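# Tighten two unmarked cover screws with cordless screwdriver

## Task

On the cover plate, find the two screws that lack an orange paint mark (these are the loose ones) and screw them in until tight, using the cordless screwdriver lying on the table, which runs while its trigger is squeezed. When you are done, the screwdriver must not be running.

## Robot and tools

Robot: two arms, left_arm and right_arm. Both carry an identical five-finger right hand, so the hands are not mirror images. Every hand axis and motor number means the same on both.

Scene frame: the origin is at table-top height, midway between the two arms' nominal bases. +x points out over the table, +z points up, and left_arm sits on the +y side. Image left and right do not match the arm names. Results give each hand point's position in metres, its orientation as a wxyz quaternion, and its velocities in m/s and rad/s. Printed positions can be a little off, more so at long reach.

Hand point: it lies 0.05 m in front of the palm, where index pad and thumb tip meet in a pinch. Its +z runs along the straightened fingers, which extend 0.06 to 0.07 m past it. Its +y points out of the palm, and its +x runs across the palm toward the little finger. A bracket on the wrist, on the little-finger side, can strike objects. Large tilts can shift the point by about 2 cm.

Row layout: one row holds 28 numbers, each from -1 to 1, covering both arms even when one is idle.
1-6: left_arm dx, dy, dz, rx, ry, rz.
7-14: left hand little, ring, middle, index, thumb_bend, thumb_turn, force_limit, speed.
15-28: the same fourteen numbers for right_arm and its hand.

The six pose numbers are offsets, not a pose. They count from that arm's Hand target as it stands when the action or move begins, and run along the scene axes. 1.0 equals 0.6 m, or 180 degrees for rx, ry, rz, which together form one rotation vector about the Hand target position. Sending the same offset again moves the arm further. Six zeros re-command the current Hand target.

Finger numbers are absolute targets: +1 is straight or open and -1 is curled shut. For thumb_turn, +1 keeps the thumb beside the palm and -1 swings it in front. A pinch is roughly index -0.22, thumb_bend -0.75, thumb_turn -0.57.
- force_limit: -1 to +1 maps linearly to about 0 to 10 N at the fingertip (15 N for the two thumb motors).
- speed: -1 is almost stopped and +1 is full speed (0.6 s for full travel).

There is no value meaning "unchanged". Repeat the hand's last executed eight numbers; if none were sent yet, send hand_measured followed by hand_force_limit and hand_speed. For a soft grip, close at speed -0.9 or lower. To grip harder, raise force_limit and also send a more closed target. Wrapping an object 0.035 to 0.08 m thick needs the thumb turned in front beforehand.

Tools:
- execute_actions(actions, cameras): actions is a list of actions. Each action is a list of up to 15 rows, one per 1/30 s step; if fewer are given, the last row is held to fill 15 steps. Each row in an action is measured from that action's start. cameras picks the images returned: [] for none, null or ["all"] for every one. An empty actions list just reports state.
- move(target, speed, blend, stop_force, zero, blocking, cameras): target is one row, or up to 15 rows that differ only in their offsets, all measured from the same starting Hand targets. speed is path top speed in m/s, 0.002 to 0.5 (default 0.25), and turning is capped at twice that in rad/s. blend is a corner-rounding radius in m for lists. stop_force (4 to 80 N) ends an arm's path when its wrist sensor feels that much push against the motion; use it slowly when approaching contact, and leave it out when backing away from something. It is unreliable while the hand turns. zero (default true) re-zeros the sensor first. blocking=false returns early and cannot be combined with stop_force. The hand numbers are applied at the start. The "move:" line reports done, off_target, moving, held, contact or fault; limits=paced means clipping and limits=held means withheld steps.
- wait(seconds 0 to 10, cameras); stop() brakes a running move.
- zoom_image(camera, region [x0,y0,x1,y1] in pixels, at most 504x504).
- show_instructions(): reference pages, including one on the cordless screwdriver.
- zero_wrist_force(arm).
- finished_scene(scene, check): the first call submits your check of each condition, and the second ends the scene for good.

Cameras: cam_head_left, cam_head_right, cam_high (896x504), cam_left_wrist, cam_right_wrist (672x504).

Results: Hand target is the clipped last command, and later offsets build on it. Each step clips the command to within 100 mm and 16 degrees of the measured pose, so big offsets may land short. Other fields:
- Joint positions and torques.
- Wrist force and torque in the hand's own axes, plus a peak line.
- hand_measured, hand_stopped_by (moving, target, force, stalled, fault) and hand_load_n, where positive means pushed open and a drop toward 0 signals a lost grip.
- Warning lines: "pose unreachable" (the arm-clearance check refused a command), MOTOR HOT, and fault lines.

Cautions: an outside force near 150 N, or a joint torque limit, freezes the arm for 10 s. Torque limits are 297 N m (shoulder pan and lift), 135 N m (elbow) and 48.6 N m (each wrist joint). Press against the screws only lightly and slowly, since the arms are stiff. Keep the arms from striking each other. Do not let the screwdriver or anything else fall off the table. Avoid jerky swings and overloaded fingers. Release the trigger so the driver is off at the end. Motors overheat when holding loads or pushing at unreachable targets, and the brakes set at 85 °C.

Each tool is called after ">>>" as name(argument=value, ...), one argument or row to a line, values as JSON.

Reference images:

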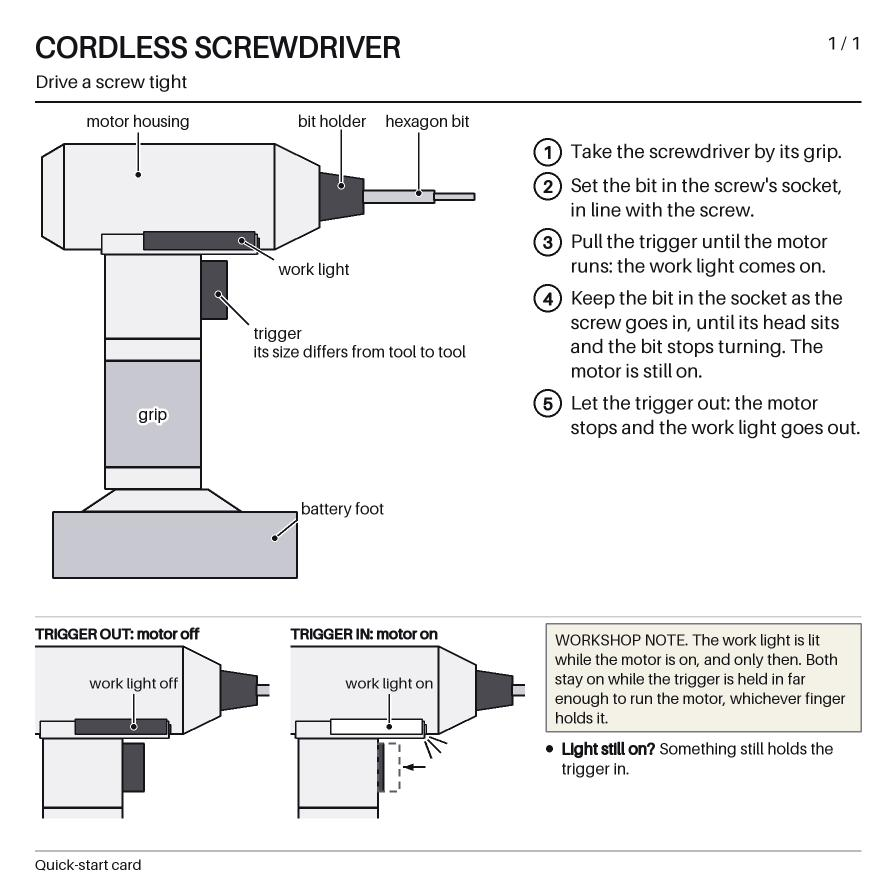

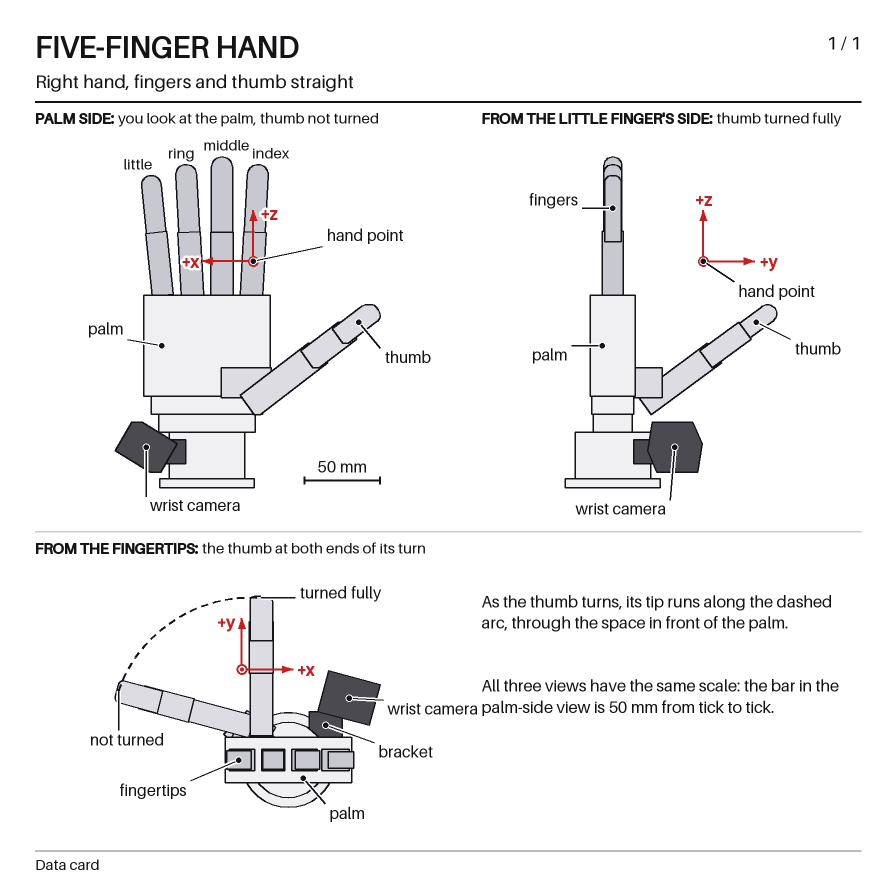

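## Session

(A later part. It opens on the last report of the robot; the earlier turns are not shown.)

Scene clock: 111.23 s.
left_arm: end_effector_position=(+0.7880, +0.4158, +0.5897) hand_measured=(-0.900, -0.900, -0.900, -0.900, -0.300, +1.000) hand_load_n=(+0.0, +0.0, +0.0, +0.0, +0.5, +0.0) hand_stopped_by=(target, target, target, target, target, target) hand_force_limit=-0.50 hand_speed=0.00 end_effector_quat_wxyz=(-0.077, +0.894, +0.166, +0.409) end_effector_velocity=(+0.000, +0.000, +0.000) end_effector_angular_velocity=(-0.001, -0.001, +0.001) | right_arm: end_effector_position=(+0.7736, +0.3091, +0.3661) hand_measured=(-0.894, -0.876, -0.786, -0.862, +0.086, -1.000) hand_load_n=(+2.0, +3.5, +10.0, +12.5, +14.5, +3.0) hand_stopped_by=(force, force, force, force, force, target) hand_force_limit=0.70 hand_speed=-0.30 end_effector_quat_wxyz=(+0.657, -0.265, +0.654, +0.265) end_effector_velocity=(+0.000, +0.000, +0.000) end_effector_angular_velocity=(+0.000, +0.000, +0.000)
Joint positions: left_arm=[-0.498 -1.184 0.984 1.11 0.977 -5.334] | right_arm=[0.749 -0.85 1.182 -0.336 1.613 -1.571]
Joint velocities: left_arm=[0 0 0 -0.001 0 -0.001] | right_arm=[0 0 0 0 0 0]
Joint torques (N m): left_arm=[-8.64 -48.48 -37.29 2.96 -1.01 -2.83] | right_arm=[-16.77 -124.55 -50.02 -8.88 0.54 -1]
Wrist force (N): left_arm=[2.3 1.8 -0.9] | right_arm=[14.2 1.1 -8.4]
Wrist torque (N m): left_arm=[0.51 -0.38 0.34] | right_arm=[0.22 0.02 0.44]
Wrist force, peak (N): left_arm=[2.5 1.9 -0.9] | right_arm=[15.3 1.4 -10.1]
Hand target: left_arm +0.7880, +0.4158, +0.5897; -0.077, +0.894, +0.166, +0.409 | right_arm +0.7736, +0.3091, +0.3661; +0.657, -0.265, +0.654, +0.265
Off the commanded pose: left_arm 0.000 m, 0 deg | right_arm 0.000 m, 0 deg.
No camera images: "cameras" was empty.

>>> wait(
  seconds=1.0,
  cameras=["cam_left_wrist"],
)

>>> zoom_image(
  camera="cam_left_wrist",
  region=[340, 310, 420, 390],
)

Scene clock: 112.33 s.
left_arm: end_effector_position=(+0.7880, +0.4158, +0.5897) hand_measured=(-0.900, -0.900, -0.900, -0.900, -0.300, +1.000) hand_load_n=(+0.0, +0.0, +0.0, +0.0, +0.0, +0.0) hand_stopped_by=(target, target, target, target, target, target) hand_force_limit=-0.50 hand_speed=0.00 end_effector_quat_wxyz=(-0.077, +0.894, +0.166, +0.409) end_effector_velocity=(+0.000, +0.001, +0.000) end_effector_angular_velocity=(-0.001, +0.000, +0.001) | right_arm: end_effector_position=(+0.7736, +0.3091, +0.3661) hand_measured=(-0.894, -0.876, -0.786, -0.862, +0.086, -1.000) hand_load_n=(+2.0, +3.5, +10.0, +12.5, +14.5, +3.0) hand_stopped_by=(force, force, force, force, force, target) hand_force_limit=0.70 hand_speed=-0.30 end_effector_quat_wxyz=(+0.657, -0.265, +0.654, +0.265) end_effector_velocity=(+0.000, +0.000, +0.000) end_effector_angular_velocity=(-0.001, +0.001, +0.000)
Joint positions: left_arm=[-0.498 -1.184 0.984 1.11 0.977 -5.334] | right_arm=[0.749 -0.85 1.182 -0.336 1.613 -1.571]
Joint velocities: left_arm=[0.001 0 0 0 0 -0.001] | right_arm=[0 0 0 0.001 0 0]
Joint torques (N m): left_arm=[-6 -48.07 -35 3.33 -0.76 -3.17] | right_arm=[-16.33 -118.03 -50.24 -8.21 1.33 -0.94]
Wrist force (N): left_arm=[2.3 1.3 -0.7] | right_arm=[14.0 1.3 -8.0]
Wrist torque (N m): left_arm=[0.43 -0.39 0.32] | right_arm=[0.25 0.01 0.44]
Wrist force, peak (N): left_arm=[2.7 1.9 -0.7] | right_arm=[15.1 1.2 -9.8]
Hand target: left_arm +0.7880, +0.4158, +0.5897; -0.077, +0.894, +0.166, +0.409 | right_arm +0.7736, +0.3091, +0.3661; +0.657, -0.265, +0.654, +0.265
Off the commanded pose: left_arm 0.000 m, 0 deg | right_arm 0.000 m, 0 deg.
wait: 1.00 s; at rest by 0.07 s
Images, in order (width x height): cam_left_wrist 672x504.

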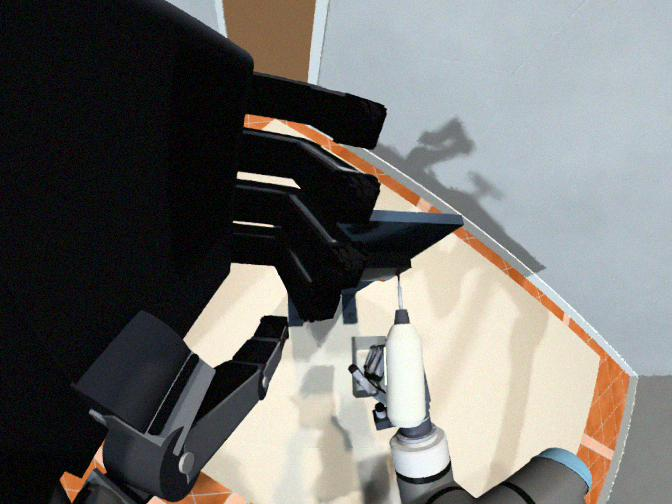

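Scaled by 6.300 from the camera's 672x504 image, which has a finer 960x720 frame.

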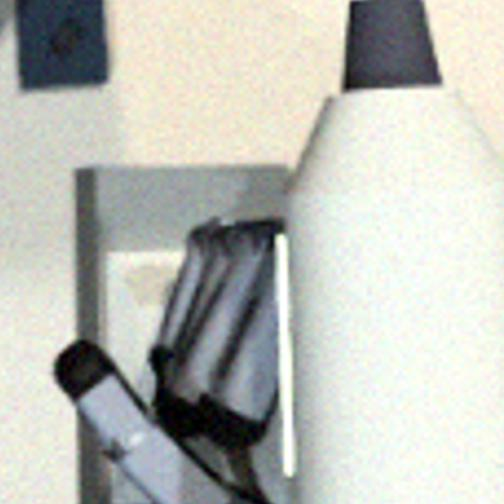

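>>> move(
  target=[
    [0,0,0,0,0,0,-0.9,-0.9,-0.9,-0.9,-0.3,1,-0.5,0,-0.0005,-0.0003,0,0,0,0,-0.98,-1,-1,-0.89,-1,-1,0.7,-0.3],
    [0,0,0,0,0,0,-0.9,-0.9,-0.9,-0.9,-0.3,1,-0.5,0,-0.0003,-0.0002,-0.0065,0,0,0,-0.98,-1,-1,-0.89,-1,-1,0.7,-0.3],
  ],
  speed=0.003,
  stop_force=5,
  zero=false,
  cameras=["cam_left_wrist"],
)

>>> zoom_image(
  camera="cam_left_wrist",
  region=[380, 260, 420, 300],
)

Scene clock: 114.53 s.
left_arm: end_effector_position=(+0.7880, +0.4158, +0.5897) hand_measured=(-0.900, -0.900, -0.900, -0.900, -0.300, +1.000) hand_load_n=(+0.0, +0.0, +0.0, +0.0, +0.0, +0.0) hand_stopped_by=(target, target, target, target, target, target) hand_force_limit=-0.50 hand_speed=0.00 end_effector_quat_wxyz=(-0.077, +0.894, +0.166, +0.409) end_effector_velocity=(+0.000, +0.000, +0.000) end_effector_angular_velocity=(+0.001, +0.000, -0.001) | right_arm: end_effector_position=(+0.7735, +0.3090, +0.3622) hand_measured=(-0.894, -0.876, -0.786, -0.862, +0.086, -1.000) hand_load_n=(+4.0, +4.5, +10.0, +11.5, +14.5, +2.0) hand_stopped_by=(force, force, force, force, force, target) hand_force_limit=0.70 hand_speed=-0.30 end_effector_quat_wxyz=(+0.657, -0.265, +0.654, +0.265) end_effector_velocity=(+0.000, +0.000, +0.000) end_effector_angular_velocity=(+0.001, -0.001, +0.000)
Joint positions: left_arm=[-0.498 -1.184 0.984 1.11 0.977 -5.334] | right_arm=[0.749 -0.848 1.186 -0.341 1.613 -1.571]
Joint velocities: left_arm=[0 0 0 0 0 0.001] | right_arm=[0 0 0 -0.001 0 0]
Joint torques (N m): left_arm=[-1.92 -49.04 -30.82 5.11 -0.63 -2.64] | right_arm=[15 -108.87 -44.8 -4.46 -0.2 -0.73]
Wrist force (N): left_arm=[2.1 1.7 -0.4] | right_arm=[6.9 -0.4 -0.6]
Wrist torque (N m): left_arm=[0.46 -0.38 0.32] | right_arm=[-0.20 -0.06 0.03]
Wrist force, peak (N): left_arm=[2.9 1.6 -0.8] | right_arm=[14.8 1.3 -9.6]
Hand target: left_arm +0.7880, +0.4158, +0.5897; -0.077, +0.894, +0.166, +0.409 | right_arm +0.7735, +0.3090, +0.3622; +0.657, -0.265, +0.654, +0.265
Off the commanded pose: left_arm 0.000 m, 0 deg | right_arm 0.000 m, 0 deg.
move: done
Images, in order (width x height): cam_left_wrist 672x504.

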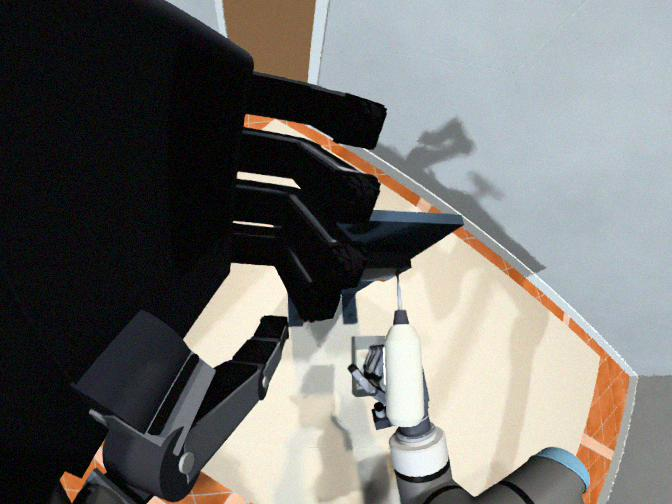

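Scaled by 12.600 from the camera's 672x504 image, which has a finer 960x720 frame.

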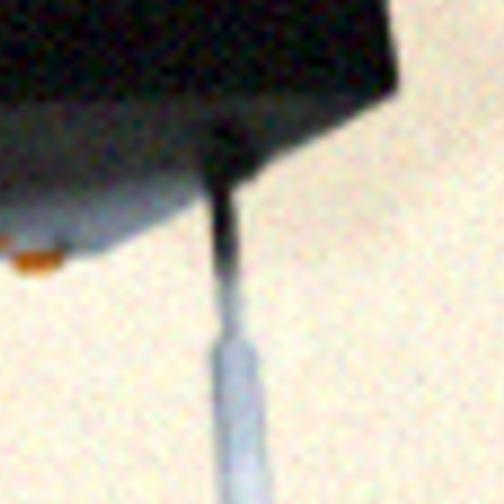

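>>> move(
  target=[0,0,0,0,0,0,-0.9,-0.9,-0.9,-0.9,-0.3,1,-0.5,0,-0.0083,-0.0056,0.003,0,0,0,-0.98,-1,-1,-0.7,-1,-1,0.7,-0.3],
  speed=0.03,
  cameras=["cam_left_wrist"],
)

>>> zoom_image(
  camera="cam_left_wrist",
  region=[380, 260, 420, 300],
)

Scene clock: 116.50 s.
left_arm: end_effector_position=(+0.7880, +0.4158, +0.5897) hand_measured=(-0.900, -0.900, -0.900, -0.900, -0.300, +1.000) hand_load_n=(+0.0, +0.0, +0.0, +0.0, +0.0, +0.0) hand_stopped_by=(target, target, target, target, target, target) hand_force_limit=-0.50 hand_speed=0.00 end_effector_quat_wxyz=(-0.077, +0.894, +0.166, +0.409) end_effector_velocity=(+0.000, +0.000, +0.000) end_effector_angular_velocity=(-0.001, +0.000, +0.001) | right_arm: end_effector_position=(+0.7684, +0.3056, +0.3640) hand_measured=(-0.894, -0.876, -0.786, -0.700, +0.086, -1.000) hand_load_n=(+3.5, +5.5, +10.5, +1.0, +13.5, +2.5) hand_stopped_by=(force, force, force, target, force, target) hand_force_limit=0.70 hand_speed=-0.30 end_effector_quat_wxyz=(+0.657, -0.265, +0.654, +0.265) end_effector_velocity=(+0.000, +0.001, +0.000) end_effector_angular_velocity=(+0.001, -0.001, +0.000)
Joint positions: left_arm=[-0.498 -1.184 0.984 1.11 0.977 -5.334] | right_arm=[0.751 -0.858 1.201 -0.346 1.614 -1.571]
Joint velocities: left_arm=[0 0 0 0 0 -0.002] | right_arm=[0 0.001 -0.002 -0.001 0 0]
Joint torques (N m): left_arm=[-3.53 -49.58 -26.53 4.65 -0.84 -2.61] | right_arm=[10.8 -102.38 -52.81 -5.54 1.67 -0.71]
Wrist force (N): left_arm=[2.3 1.7 -0.6] | right_arm=[7.1 0.1 -0.9]
Wrist torque (N m): left_arm=[0.48 -0.40 0.33] | right_arm=[-0.12 -0.08 0.07]
Wrist force, peak (N): left_arm=[2.7 2.0 -0.4] | right_arm=[7.8 0.2 -0.6]
Hand target: left_arm +0.7880, +0.4158, +0.5897; -0.077, +0.894, +0.166, +0.409 | right_arm +0.7685, +0.3056, +0.3640; +0.657, -0.265, +0.654, +0.265
Off the commanded pose: left_arm 0.000 m, 0 deg | right_arm 0.000 m, 0 deg.
move: done
Images, in order (width x height): cam_left_wrist 672x504.

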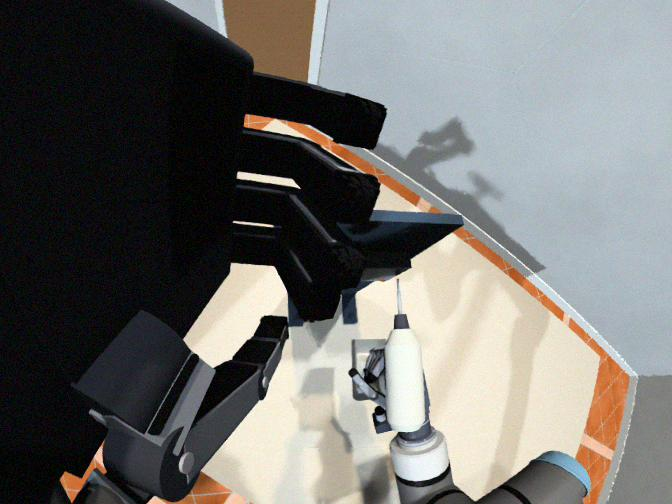

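Scaled by 12.600 from the camera's 672x504 image, which has a finer 960x720 frame.

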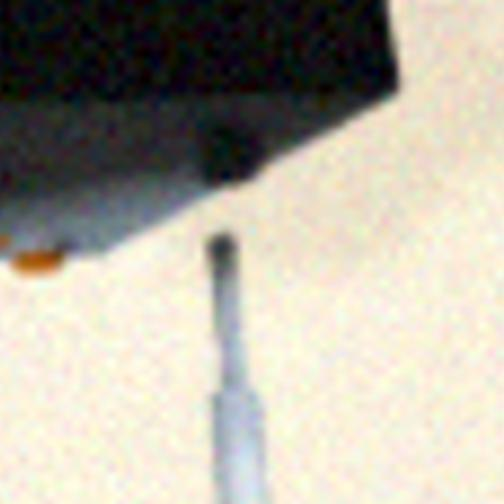

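>>> move(
  target=[
    [-0.04,0,0,0,0,0,-0.9,-0.9,-0.9,-0.9,-0.3,1,-0.5,0,0.0012,-0.0017,0,0,0,0,-0.98,-1,-1,-0.7,-1,-1,0.7,-0.3],
    [-0.097,0.1105,-0.246,-0.017,-0.1936,-0.145,-0.9,-0.9,-0.9,-0.9,-0.3,1,-0.5,0,0.0012,-0.0017,0,0,0,0,-0.98,-1,-1,-0.7,-1,-1,0.7,-0.3],
  ],
  speed=0.15,
  cameras=["cam_left_wrist","cam_high"],
)

>>> zoom_image(
  camera="cam_left_wrist",
  region=[425, 215, 455, 245],
)

Scene clock: 119.97 s.
left_arm: end_effector_position=(+0.7295, +0.4824, +0.4425) hand_measured=(-0.900, -0.900, -0.900, -0.900, -0.300, +1.000) hand_load_n=(+0.5, +0.0, +0.0, +0.0, +0.5, +0.0) hand_stopped_by=(target, target, target, target, target, target) hand_force_limit=-0.50 hand_speed=0.00 end_effector_quat_wxyz=(+0.092, +0.748, -0.011, +0.657) end_effector_velocity=(+0.000, +0.000, +0.001) end_effector_angular_velocity=(+0.000, -0.002, +0.000) | right_arm: end_effector_position=(+0.7692, +0.3046, +0.3640) hand_measured=(-0.894, -0.876, -0.786, -0.700, +0.086, -1.000) hand_load_n=(+3.0, +5.5, +10.5, +1.5, +13.5, +2.5) hand_stopped_by=(force, force, force, target, force, target) hand_force_limit=0.70 hand_speed=-0.30 end_effector_quat_wxyz=(+0.657, -0.265, +0.654, +0.265) end_effector_velocity=(+0.000, +0.000, +0.002) end_effector_angular_velocity=(+0.002, -0.002, +0.000)
Joint positions: left_arm=[-0.298 -1.524 1.838 -0.194 1.462 -4.85] | right_arm=[0.75 -0.859 1.202 -0.346 1.613 -1.571]
Joint velocities: left_arm=[0.001 0 0 -0.001 0.001 0.001] | right_arm=[0 -0.001 0 -0.001 0 0]
Joint torques (N m): left_arm=[-7.99 -26.51 -48.27 -5.16 0.84 -3.7] | right_arm=[-14.06 -120.98 -51.32 -4.85 1.31 -0.5]
Wrist force (N): left_arm=[2.8 1.7 0.3] | right_arm=[7.3 -0.3 -0.4]
Wrist torque (N m): left_arm=[0.37 -0.55 0.38] | right_arm=[-0.20 -0.13 0.07]
Wrist force, peak (N): left_arm=[3.3 2.7 0.8] | right_arm=[7.6 0.1 -0.4]
Hand target: left_arm +0.7296, +0.4823, +0.4425; +0.092, +0.748, -0.011, +0.657 | right_arm +0.7692, +0.3046, +0.3640; +0.657, -0.265, +0.654, +0.265
Off the commanded pose: left_arm 0.001 m, 0 deg | right_arm 0.000 m, 0 deg.
move: done
Images, in order (width x height): cam_high 896x504, cam_left_wrist 672x504.

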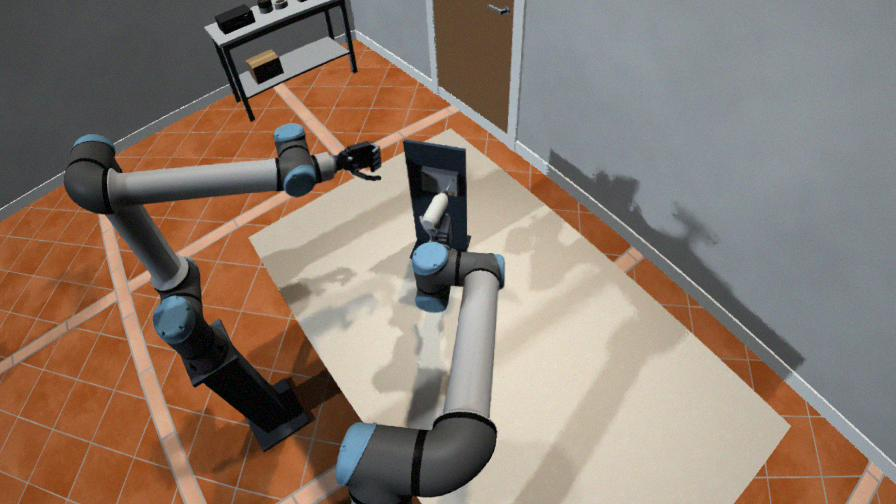

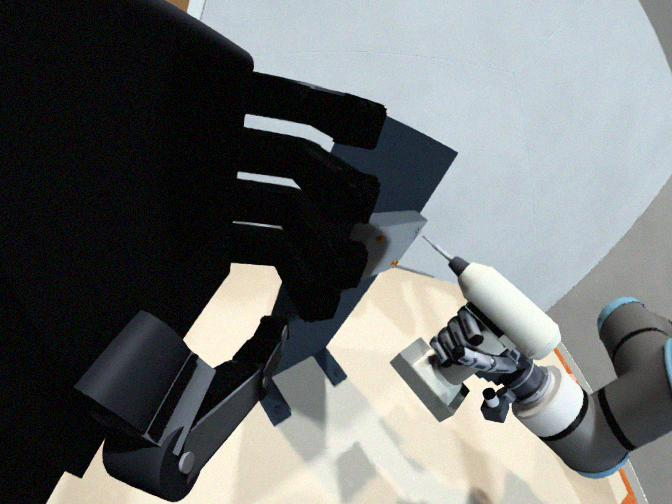

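Scaled by 16.800 from the camera's 672x504 image, which has a finer 960x720 frame.

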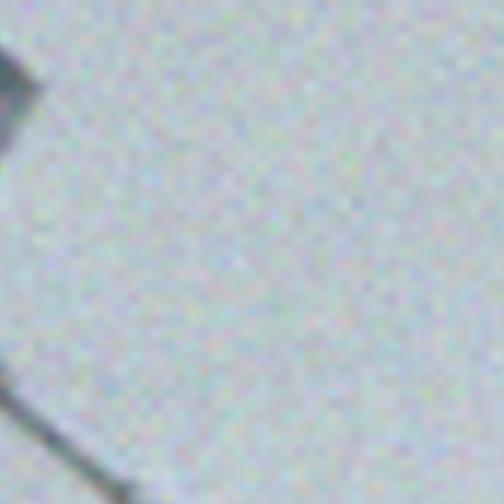

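>>> zoom_image(
  camera="cam_left_wrist",
  region=[405, 215, 435, 245],
)

>>> zoom_image(
  camera="cam_left_wrist",
  region=[340, 200, 440, 300],
)

Scaled by 16.800 from the camera's 672x504 image, which has a finer 960x720 frame.

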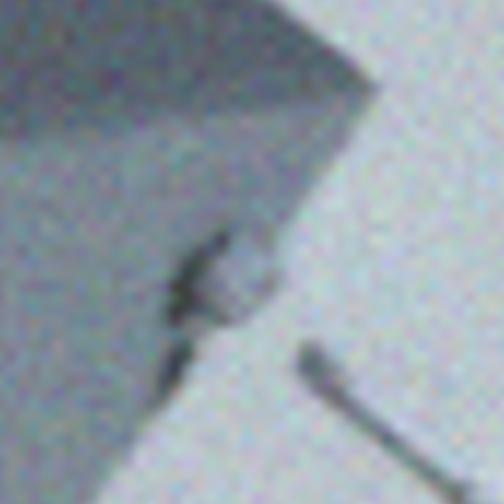

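Scaled by 5.040 from the camera's 672x504 image, which has a finer 960x720 frame.

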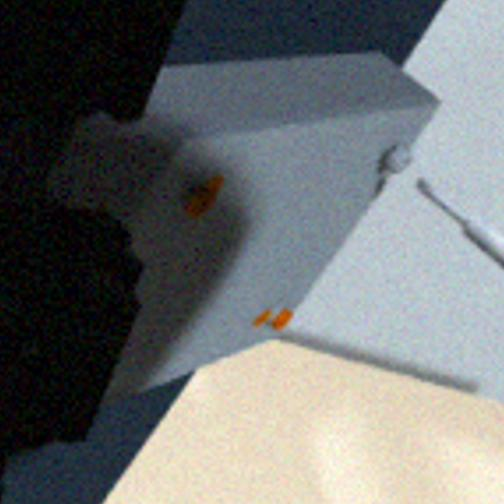

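>>> move(
  target=[
    [0,0,0,0,0,0,-0.9,-0.9,-0.9,-0.9,-0.3,1,-0.5,0,0.0055,0.0037,0.001,0,0,0,-0.98,-1,-1,-0.7,-1,-1,0.7,-0.3],
  ],
  speed=0.02,
  cameras=[],
)

>>> move(
  target=[0,0,0,0,0,0,-0.9,-0.9,-0.9,-0.9,-0.3,1,-0.5,0,0.0108,0.0072,0,0,0,0,-0.98,-1,-1,-0.7,-1,-1,0.7,-0.3],
  speed=0.004,
  stop_force=4,
  cameras=["cam_left_wrist"],
)

>>> zoom_image(
  camera="cam_left_wrist",
  region=[405, 215, 435, 245],
)

Scene clock: 121.27 s.
left_arm: end_effector_position=(+0.7296, +0.4823, +0.4425) hand_measured=(-0.900, -0.900, -0.900, -0.900, -0.300, +1.000) hand_load_n=(+0.0, +0.0, +0.0, +0.0, +0.0, +0.0) hand_stopped_by=(target, target, target, target, target, target) hand_force_limit=-0.50 hand_speed=0.00 end_effector_quat_wxyz=(+0.092, +0.748, -0.011, +0.657) end_effector_velocity=(+0.000, +0.000, +0.000) end_effector_angular_velocity=(+0.000, +0.000, -0.001) | right_arm: end_effector_position=(+0.7726, +0.3069, +0.3646) hand_measured=(-0.894, -0.876, -0.786, -0.700, +0.086, -1.000) hand_load_n=(+3.0, +5.5, +10.5, +1.0, +13.5, +2.5) hand_stopped_by=(force, force, force, target, force, target) hand_force_limit=0.70 hand_speed=-0.30 end_effector_quat_wxyz=(+0.657, -0.265, +0.654, +0.265) end_effector_velocity=(+0.000, +0.000, -0.002) end_effector_angular_velocity=(-0.001, +0.001, +0.000)
Joint positions: left_arm=[-0.298 -1.524 1.838 -0.194 1.462 -4.85] | right_arm=[0.749 -0.853 1.191 -0.341 1.612 -1.571]
Joint velocities: left_arm=[0 0 0 -0.001 0 0] | right_arm=[0 0.001 0.001 -0.001 0 0]
Joint torques (N m): left_arm=[-15.36 -23.43 -52.26 -3.44 2.42 -3.76] | right_arm=[-12.16 -116.59 -42.67 -3.35 -1.16 0]
Wrist force (N): left_arm=[2.7 1.9 0.2] | right_arm=[7.1 0.0 -0.7]
Wrist torque (N m): left_arm=[0.41 -0.53 0.39] | right_arm=[-0.15 -0.10 0.07]
Wrist force, peak (N): left_arm=[3.2 2.0 0.4] | right_arm=[7.6 0.0 -0.6]
Hand target: left_arm +0.7296, +0.4823, +0.4425; +0.092, +0.748, -0.011, +0.657 | right_arm +0.7725, +0.3068, +0.3646; +0.657, -0.265, +0.654, +0.265
Off the commanded pose: left_arm 0.000 m, 0 deg | right_arm 0.000 m, 0 deg.
move: done
No camera images: "cameras" was empty.

Scene clock: 122.87 s.
left_arm: end_effector_position=(+0.7296, +0.4823, +0.4425) hand_measured=(-0.900, -0.900, -0.900, -0.900, -0.300, +1.000) hand_load_n=(+0.0, +0.0, +0.0, +0.0, +0.0, +0.0) hand_stopped_by=(target, target, target, target, target, target) hand_force_limit=-0.50 hand_speed=0.00 end_effector_quat_wxyz=(+0.092, +0.748, -0.011, +0.657) end_effector_velocity=(+0.000, +0.000, +0.000) end_effector_angular_velocity=(+0.000, +0.000, -0.001) | right_arm: end_effector_position=(+0.7744, +0.3081, +0.3646) hand_measured=(-0.894, -0.876, -0.786, -0.700, +0.086, -1.000) hand_load_n=(+4.0, +5.5, +10.0, +1.0, +14.0, +2.0) hand_stopped_by=(force, force, force, target, force, target) hand_force_limit=0.70 hand_speed=-0.30 end_effector_quat_wxyz=(+0.657, -0.265, +0.654, +0.265) end_effector_velocity=(+0.000, +0.000, +0.001) end_effector_angular_velocity=(+0.001, -0.001, +0.000)
Joint positions: left_arm=[-0.298 -1.524 1.838 -0.194 1.462 -4.85] | right_arm=[0.748 -0.849 1.185 -0.338 1.611 -1.571]
Joint velocities: left_arm=[0 0 0 0 0 0] | right_arm=[0 -0.001 0 -0.001 0 0]
Joint torques (N m): left_arm=[-11.42 -19.68 -53.71 -0.81 1.98 -3.67] | right_arm=[-2.7 -122.52 -42.19 -6.44 1.33 0.3]
Wrist force (N): left_arm=[2.9 1.9 0.3] | right_arm=[6.8 0.0 -1.9]
Wrist torque (N m): left_arm=[0.40 -0.56 0.40] | right_arm=[-0.15 -0.18 0.03]
Wrist force, peak (N): left_arm=[3.0 2.2 0.1] | right_arm=[7.6 1.0 -7.3]
Hand target: left_arm +0.7296, +0.4823, +0.4425; +0.092, +0.748, -0.011, +0.657 | right_arm +0.7744, +0.3081, +0.3646; +0.657, -0.265, +0.654, +0.265
Off the commanded pose: left_arm 0.000 m, 0 deg | right_arm 0.006 m, 0 deg.
move: contact (right_arm)
Images, in order (width x height): cam_left_wrist 672x504.

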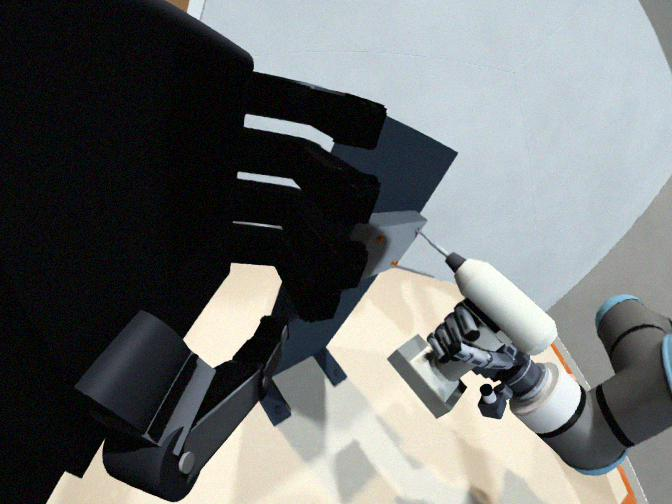

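Scaled by 16.800 from the camera's 672x504 image, which has a finer 960x720 frame.

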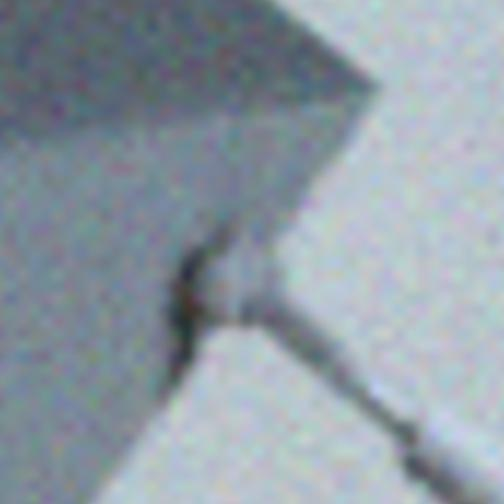

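>>> move(
  target=[
    [0,0,0,0,0,0,-0.9,-0.9,-0.9,-0.9,-0.3,1,-0.5,0,-0.0014,-0.0009,0,0,0,0,-0.98,-1,-1,-0.89,-1,-1,0.7,-0.3],
    [0,0,0,0,0,0,-0.9,-0.9,-0.9,-0.9,-0.3,1,-0.5,0,-0.0014,-0.0009,0.002,0,0,0,-0.98,-1,-1,-0.89,-1,-1,0.7,-0.3],
    [0,0,0,0,0,0,-0.9,-0.9,-0.9,-0.9,-0.3,1,-0.5,0,0.0055,0.0037,0.002,0,0,0,-0.98,-1,-1,-0.89,-1,-1,0.7,-0.3],
  ],
  speed=0.004,
  stop_force=4,
  cameras=["cam_left_wrist"],
)

>>> zoom_image(
  camera="cam_left_wrist",
  region=[405, 215, 435, 245],
)

Scene clock: 124.90 s.
left_arm: end_effector_position=(+0.7296, +0.4823, +0.4425) hand_measured=(-0.900, -0.900, -0.900, -0.900, -0.300, +1.000) hand_load_n=(+0.0, +0.0, +0.0, -0.5, +0.0, +0.0) hand_stopped_by=(target, target, target, target, target, target) hand_force_limit=-0.50 hand_speed=0.00 end_effector_quat_wxyz=(+0.092, +0.748, -0.011, +0.657) end_effector_velocity=(+0.000, +0.000, +0.000) end_effector_angular_velocity=(-0.001, +0.000, -0.001) | right_arm: end_effector_position=(+0.7740, +0.3080, +0.3660) hand_measured=(-0.894, -0.876, -0.786, -0.850, +0.086, -1.000) hand_load_n=(+4.0, +5.5, +10.0, +7.0, +14.0, +1.5) hand_stopped_by=(force, force, force, force, force, target) hand_force_limit=0.70 hand_speed=-0.30 end_effector_quat_wxyz=(+0.657, -0.265, +0.654, +0.265) end_effector_velocity=(+0.000, +0.000, +0.002) end_effector_angular_velocity=(+0.001, -0.001, +0.000)
Joint positions: left_arm=[-0.298 -1.524 1.838 -0.194 1.462 -4.85] | right_arm=[0.748 -0.851 1.184 -0.337 1.612 -1.571]
Joint velocities: left_arm=[0 0 0 0 0.001 -0.001] | right_arm=[0 -0.001 0 -0.001 0 0]
Joint torques (N m): left_arm=[-11.82 -25.1 -51.46 1.52 1.96 -3.27] | right_arm=[0.68 -122.55 -42.43 -6.86 1.31 0.32]
Wrist force (N): left_arm=[2.9 2.0 0.4] | right_arm=[7.4 0.5 -1.4]
Wrist torque (N m): left_arm=[0.42 -0.57 0.41] | right_arm=[-0.09 -0.14 0.08]
Wrist force, peak (N): left_arm=[3.0 2.0 0.7] | right_arm=[8.4 1.6 -8.2]
Hand target: left_arm +0.7296, +0.4823, +0.4425; +0.092, +0.748, -0.011, +0.657 | right_arm +0.7740, +0.3080, +0.3660; +0.657, -0.265, +0.654, +0.265
Off the commanded pose: left_arm 0.000 m, 0 deg | right_arm 0.004 m, 0 deg.
move: contact (right_arm); path passed 2 of 3 targets
Images, in order (width x height): cam_left_wrist 672x504.

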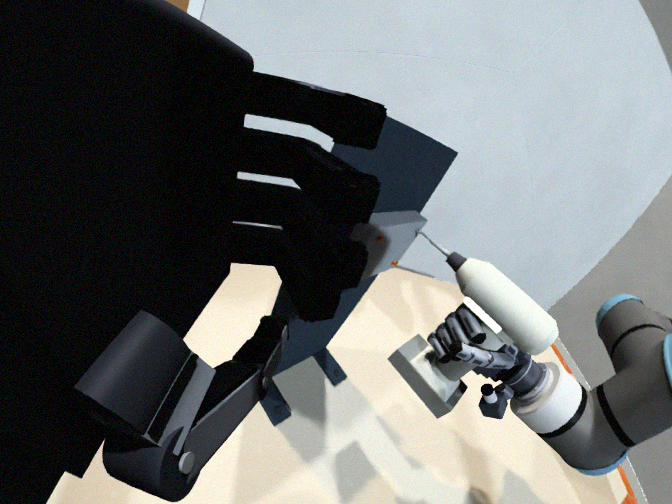

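Scaled by 16.800 from the camera's 672x504 image, which has a finer 960x720 frame.

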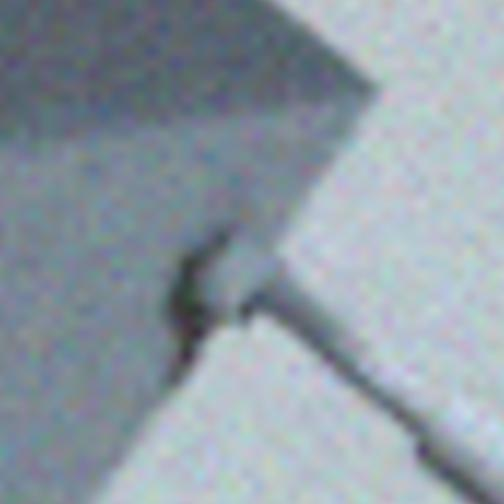

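>>> move(
  target=[
    [0,0,0,0,0,0,-0.9,-0.9,-0.9,-0.9,-0.3,1,-0.5,0,-0.0014,-0.0009,0,0,0,0,-0.98,-1,-1,-0.89,-1,-1,0.7,-0.3],
    [0,0,0,0,0,0,-0.9,-0.9,-0.9,-0.9,-0.3,1,-0.5,0,-0.0014,-0.0009,-0.001,0,0,0,-0.98,-1,-1,-0.89,-1,-1,0.7,-0.3],
    [0,0,0,0,0,0,-0.9,-0.9,-0.9,-0.9,-0.3,1,-0.5,0,0.0055,0.0037,-0.001,0,0,0,-0.98,-1,-1,-0.89,-1,-1,0.7,-0.3],
  ],
  speed=0.005,
  stop_force=4,
  cameras=[],
)

>>> move(
  target=[
    [0,0,0,0,0,0,-0.9,-0.9,-0.9,-0.9,-0.3,1,-0.5,0,-0.0014,-0.0009,0,0,0,0,-0.98,-1,-1,-0.89,-1,-1,0.7,-0.3],
    [0,0,0,0,0,0,-0.9,-0.9,-0.9,-0.9,-0.3,1,-0.5,0,-0.0010,-0.0016,0,0,0,0,-0.98,-1,-1,-0.89,-1,-1,0.7,-0.3],
    [0,0,0,0,0,0,-0.9,-0.9,-0.9,-0.9,-0.3,1,-0.5,0,0.0059,0.0030,0,0,0,0,-0.98,-1,-1,-0.89,-1,-1,0.7,-0.3],
  ],
  speed=0.005,
  stop_force=4,
  cameras=["cam_left_wrist"],
)

>>> zoom_image(
  camera="cam_left_wrist",
  region=[405, 215, 435, 245],
)

Scene clock: 127.40 s.
left_arm: end_effector_position=(+0.7296, +0.4823, +0.4425) hand_measured=(-0.900, -0.900, -0.900, -0.900, -0.300, +1.000) hand_load_n=(+0.0, +0.0, +0.0, +0.0, +0.0, +0.0) hand_stopped_by=(target, target, target, target, target, target) hand_force_limit=-0.50 hand_speed=0.00 end_effector_quat_wxyz=(+0.092, +0.748, -0.011, +0.657) end_effector_velocity=(+0.000, +0.000, +0.000) end_effector_angular_velocity=(-0.001, +0.000, +0.000) | right_arm: end_effector_position=(+0.7742, +0.3084, +0.3653) hand_measured=(-0.894, -0.876, -0.786, -0.850, +0.086, -1.000) hand_load_n=(+3.0, +4.5, +10.0, +7.5, +14.0, +2.0) hand_stopped_by=(force, force, force, force, force, target) hand_force_limit=0.70 hand_speed=-0.30 end_effector_quat_wxyz=(+0.657, -0.265, +0.654, +0.265) end_effector_velocity=(+0.000, +0.000, +0.002) end_effector_angular_velocity=(+0.001, -0.001, +0.000)
Joint positions: left_arm=[-0.298 -1.524 1.838 -0.194 1.462 -4.85] | right_arm=[0.748 -0.85 1.184 -0.337 1.612 -1.571]
Joint velocities: left_arm=[0 0 0 0 0 -0.001] | right_arm=[0 -0.001 0 0.001 0 0]
Joint torques (N m): left_arm=[-10.95 -20.07 -49.65 0.65 1.59 -3.57] | right_arm=[12.4 -120.99 -44.03 -6.3 1.78 0.46]
Wrist force (N): left_arm=[2.8 1.9 0.5] | right_arm=[7.5 0.5 -1.3]
Wrist torque (N m): left_arm=[0.40 -0.55 0.40] | right_arm=[-0.13 -0.04 0.08]
Wrist force, peak (N): left_arm=[2.9 2.3 0.7] | right_arm=[10.2 0.7 -6.4]
Hand target: left_arm +0.7296, +0.4823, +0.4425; +0.092, +0.748, -0.011, +0.657 | right_arm +0.7742, +0.3084, +0.3653; +0.657, -0.265, +0.654, +0.265
Off the commanded pose: left_arm 0.000 m, 0 deg | right_arm 0.004 m, 0 deg.
move: contact (right_arm); path passed 2 of 3 targets
No camera images: "cameras" was empty.

Scene clock: 129.30 s.
left_arm: end_effector_position=(+0.7296, +0.4823, +0.4425) hand_measured=(-0.900, -0.900, -0.900, -0.900, -0.300, +1.000) hand_load_n=(+0.0, +0.5, +0.0, +0.0, +0.0, +0.0) hand_stopped_by=(target, target, target, target, target, target) hand_force_limit=-0.50 hand_speed=0.00 end_effector_quat_wxyz=(+0.092, +0.748, -0.011, +0.657) end_effector_velocity=(+0.000, +0.001, +0.000) end_effector_angular_velocity=(+0.001, +0.000, +0.001) | right_arm: end_effector_position=(+0.7763, +0.3092, +0.3653) hand_measured=(-0.894, -0.876, -0.786, -0.850, +0.086, -1.000) hand_load_n=(+2.5, +4.0, +10.0, +6.5, +14.0, +2.0) hand_stopped_by=(force, force, force, force, force, target) hand_force_limit=0.70 hand_speed=-0.30 end_effector_quat_wxyz=(+0.657, -0.265, +0.654, +0.265) end_effector_velocity=(+0.000, +0.000, +0.001) end_effector_angular_velocity=(+0.000, +0.000, +0.000)
Joint positions: left_arm=[-0.298 -1.524 1.838 -0.194 1.462 -4.85] | right_arm=[0.747 -0.847 1.178 -0.335 1.61 -1.571]
Joint velocities: left_arm=[0 0 0 0 -0.001 0.001] | right_arm=[0 -0.001 0 0 0 0]
Joint torques (N m): left_arm=[-8.32 -23.53 -49.58 0.61 1.23 -3.49] | right_arm=[1.33 -119.9 -51.31 -7.33 2.27 0.55]
Wrist force (N): left_arm=[2.5 1.7 0.6] | right_arm=[9.9 1.5 -7.6]
Wrist torque (N m): left_arm=[0.37 -0.51 0.37] | right_arm=[0.08 -0.11 0.16]
Wrist force, peak (N): left_arm=[3.1 2.0 0.6] | right_arm=[10.0 1.5 -7.7]
Hand target: left_arm +0.7296, +0.4823, +0.4425; +0.092, +0.748, -0.011, +0.657 | right_arm +0.7763, +0.3092, +0.3653; +0.657, -0.265, +0.654, +0.265
Off the commanded pose: left_arm 0.000 m, 0 deg | right_arm 0.002 m, 0 deg.
move: contact (right_arm); path passed 2 of 3 targets
Images, in order (width x height): cam_left_wrist 672x504.

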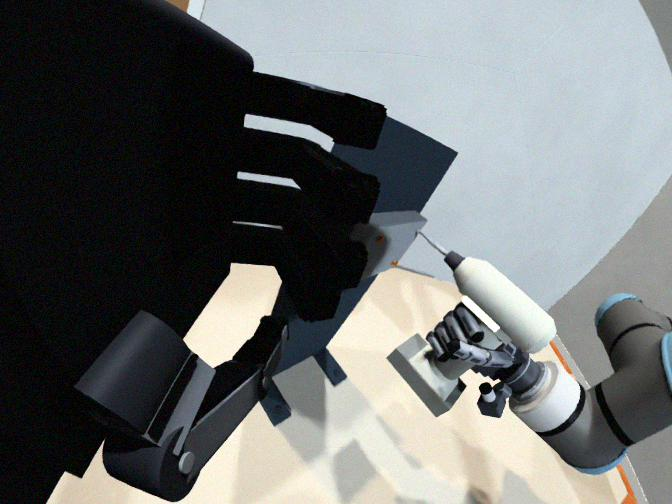

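Scaled by 16.800 from the camera's 672x504 image, which has a finer 960x720 frame.

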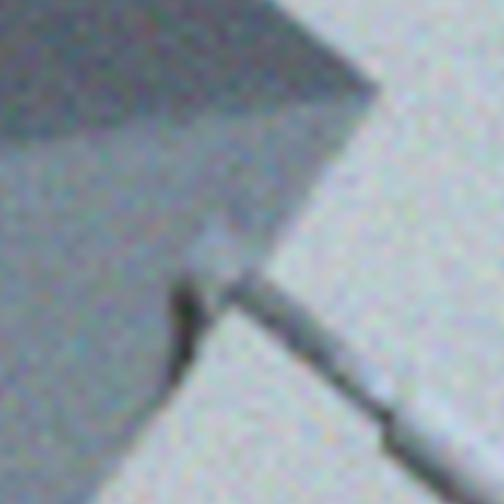

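>>> move(
  target=[0,0,0,0,0,0,-0.9,-0.9,-0.9,-0.9,-0.3,1,-0.5,0,0.0083,0.0056,0,0,0,0,-0.98,-1,-1,-0.89,-1,-1,0.7,-0.3],
  speed=0.004,
  stop_force=6,
  cameras=["cam_left_wrist"],
)

>>> zoom_image(
  camera="cam_left_wrist",
  region=[405, 215, 435, 245],
)

Scene clock: 130.23 s.
left_arm: end_effector_position=(+0.7296, +0.4823, +0.4425) hand_measured=(-0.900, -0.900, -0.900, -0.900, -0.300, +1.000) hand_load_n=(+0.0, +0.0, +0.0, +0.0, +0.5, +0.0) hand_stopped_by=(target, target, target, target, target, target) hand_force_limit=-0.50 hand_speed=0.00 end_effector_quat_wxyz=(+0.092, +0.748, -0.011, +0.657) end_effector_velocity=(+0.000, -0.001, +0.000) end_effector_angular_velocity=(-0.001, +0.001, -0.002) | right_arm: end_effector_position=(+0.7764, +0.3093, +0.3654) hand_measured=(-0.894, -0.876, -0.786, -0.850, +0.086, -1.000) hand_load_n=(+2.5, +4.0, +10.0, +6.5, +14.5, +2.0) hand_stopped_by=(force, force, force, force, force, target) hand_force_limit=0.70 hand_speed=-0.30 end_effector_quat_wxyz=(+0.657, -0.265, +0.654, +0.265) end_effector_velocity=(+0.000, +0.000, +0.001) end_effector_angular_velocity=(+0.002, -0.001, +0.000)
Joint positions: left_arm=[-0.298 -1.524 1.838 -0.194 1.462 -4.85] | right_arm=[0.747 -0.846 1.178 -0.335 1.61 -1.571]
Joint velocities: left_arm=[-0.001 0 0 0 0.001 -0.001] | right_arm=[0 -0.001 0 -0.001 0 0]
Joint torques (N m): left_arm=[-9.76 -26.4 -49.6 0.23 0.94 -3.62] | right_arm=[1.24 -117.74 -49.68 -6.74 1.27 0.69]
Wrist force (N): left_arm=[2.5 2.0 0.6] | right_arm=[10.3 1.5 -9.6]
Wrist torque (N m): left_arm=[0.40 -0.53 0.39] | right_arm=[0.19 0.00 0.16]
Wrist force, peak (N): left_arm=[3.2 1.8 0.6] | right_arm=[13.1 4.5 -18.6]
Hand target: left_arm +0.7296, +0.4823, +0.4425; +0.092, +0.748, -0.011, +0.657 | right_arm +0.7764, +0.3093, +0.3654; +0.657, -0.265, +0.654, +0.265
Off the commanded pose: left_arm 0.000 m, 0 deg | right_arm 0.006 m, 0 deg.
move: contact (right_arm)
Images, in order (width x height): cam_left_wrist 672x504.

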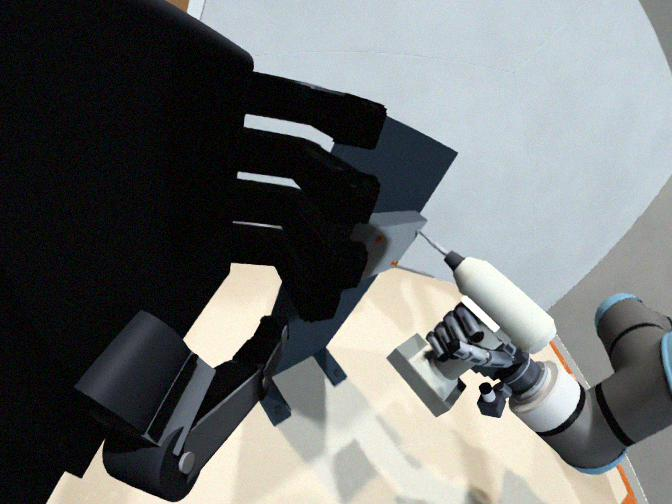

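Scaled by 16.800 from the camera's 672x504 image, which has a finer 960x720 frame.

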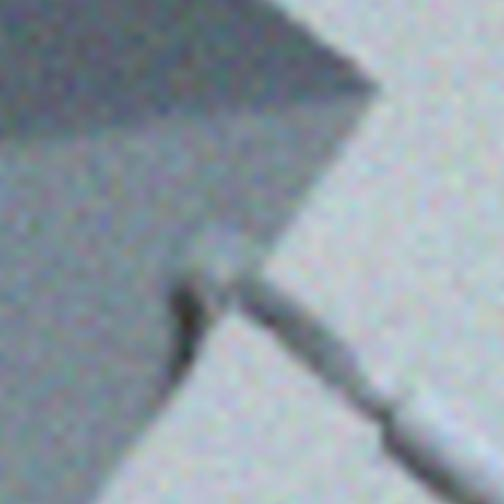

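>>> wait(
  seconds=1.5,
  cameras=["cam_left_wrist"],
)

>>> zoom_image(
  camera="cam_left_wrist",
  region=[405, 215, 435, 245],
)

Scene clock: 131.80 s.
left_arm: end_effector_position=(+0.7296, +0.4823, +0.4425) hand_measured=(-0.900, -0.900, -0.900, -0.900, -0.300, +1.000) hand_load_n=(+0.0, +0.0, +0.0, +0.0, +0.0, +0.0) hand_stopped_by=(target, target, target, target, target, target) hand_force_limit=-0.50 hand_speed=0.00 end_effector_quat_wxyz=(+0.092, +0.748, -0.011, +0.657) end_effector_velocity=(+0.000, +0.000, +0.000) end_effector_angular_velocity=(+0.000, +0.000, -0.001) | right_arm: end_effector_position=(+0.7764, +0.3093, +0.3654) hand_measured=(-0.894, -0.876, -0.786, -0.850, +0.086, -1.000) hand_load_n=(+2.5, +4.0, +10.0, +6.0, +14.5, +2.0) hand_stopped_by=(force, force, force, force, force, target) hand_force_limit=0.70 hand_speed=-0.30 end_effector_quat_wxyz=(+0.657, -0.265, +0.654, +0.265) end_effector_velocity=(+0.000, +0.000, +0.000) end_effector_angular_velocity=(+0.000, +0.000, +0.000)
Joint positions: left_arm=[-0.298 -1.524 1.838 -0.194 1.462 -4.85] | right_arm=[0.747 -0.846 1.178 -0.335 1.61 -1.571]
Joint velocities: left_arm=[0 0 0 0 0.001 0] | right_arm=[0 0 0 0 0 0]
Joint torques (N m): left_arm=[-6.14 -24.73 -48.76 0.78 1.02 -3.22] | right_arm=[0.97 -114.89 -52.63 -5.89 1.2 0.67]
Wrist force (N): left_arm=[2.5 1.3 0.7] | right_arm=[10.1 1.4 -10.1]
Wrist torque (N m): left_arm=[0.29 -0.53 0.36] | right_arm=[0.19 0.06 0.14]
Wrist force, peak (N): left_arm=[3.2 1.8 0.4] | right_arm=[12.2 2.0 -14.6]
Hand target: left_arm +0.7296, +0.4823, +0.4425; +0.092, +0.748, -0.011, +0.657 | right_arm +0.7764, +0.3093, +0.3654; +0.657, -0.265, +0.654, +0.265
Off the commanded pose: left_arm 0.000 m, 0 deg | right_arm 0.006 m, 0 deg.
wait: 1.50 s; at rest by 0.10 s
Images, in order (width x height): cam_left_wrist 672x504.

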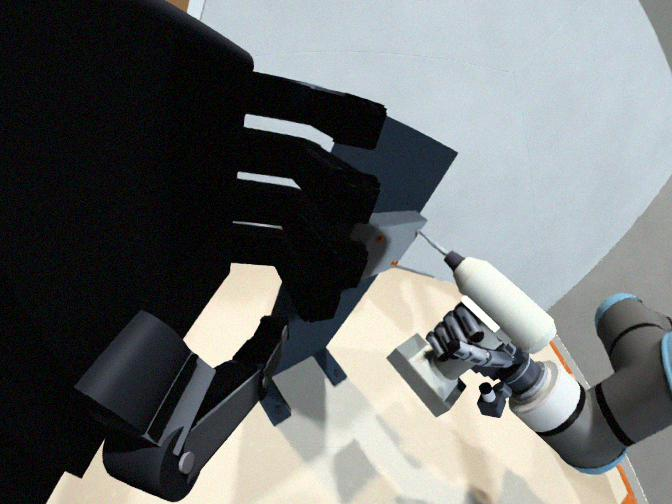

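Scaled by 16.800 from the camera's 672x504 image, which has a finer 960x720 frame.

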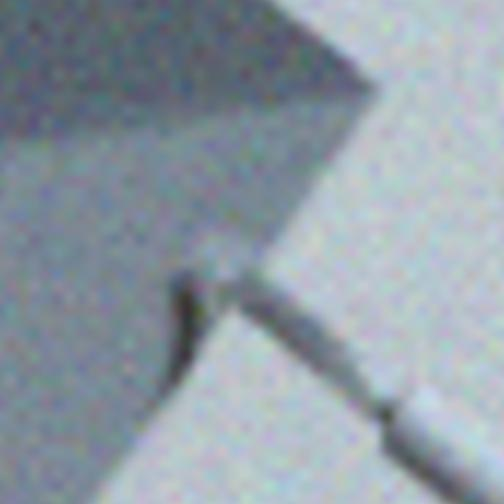

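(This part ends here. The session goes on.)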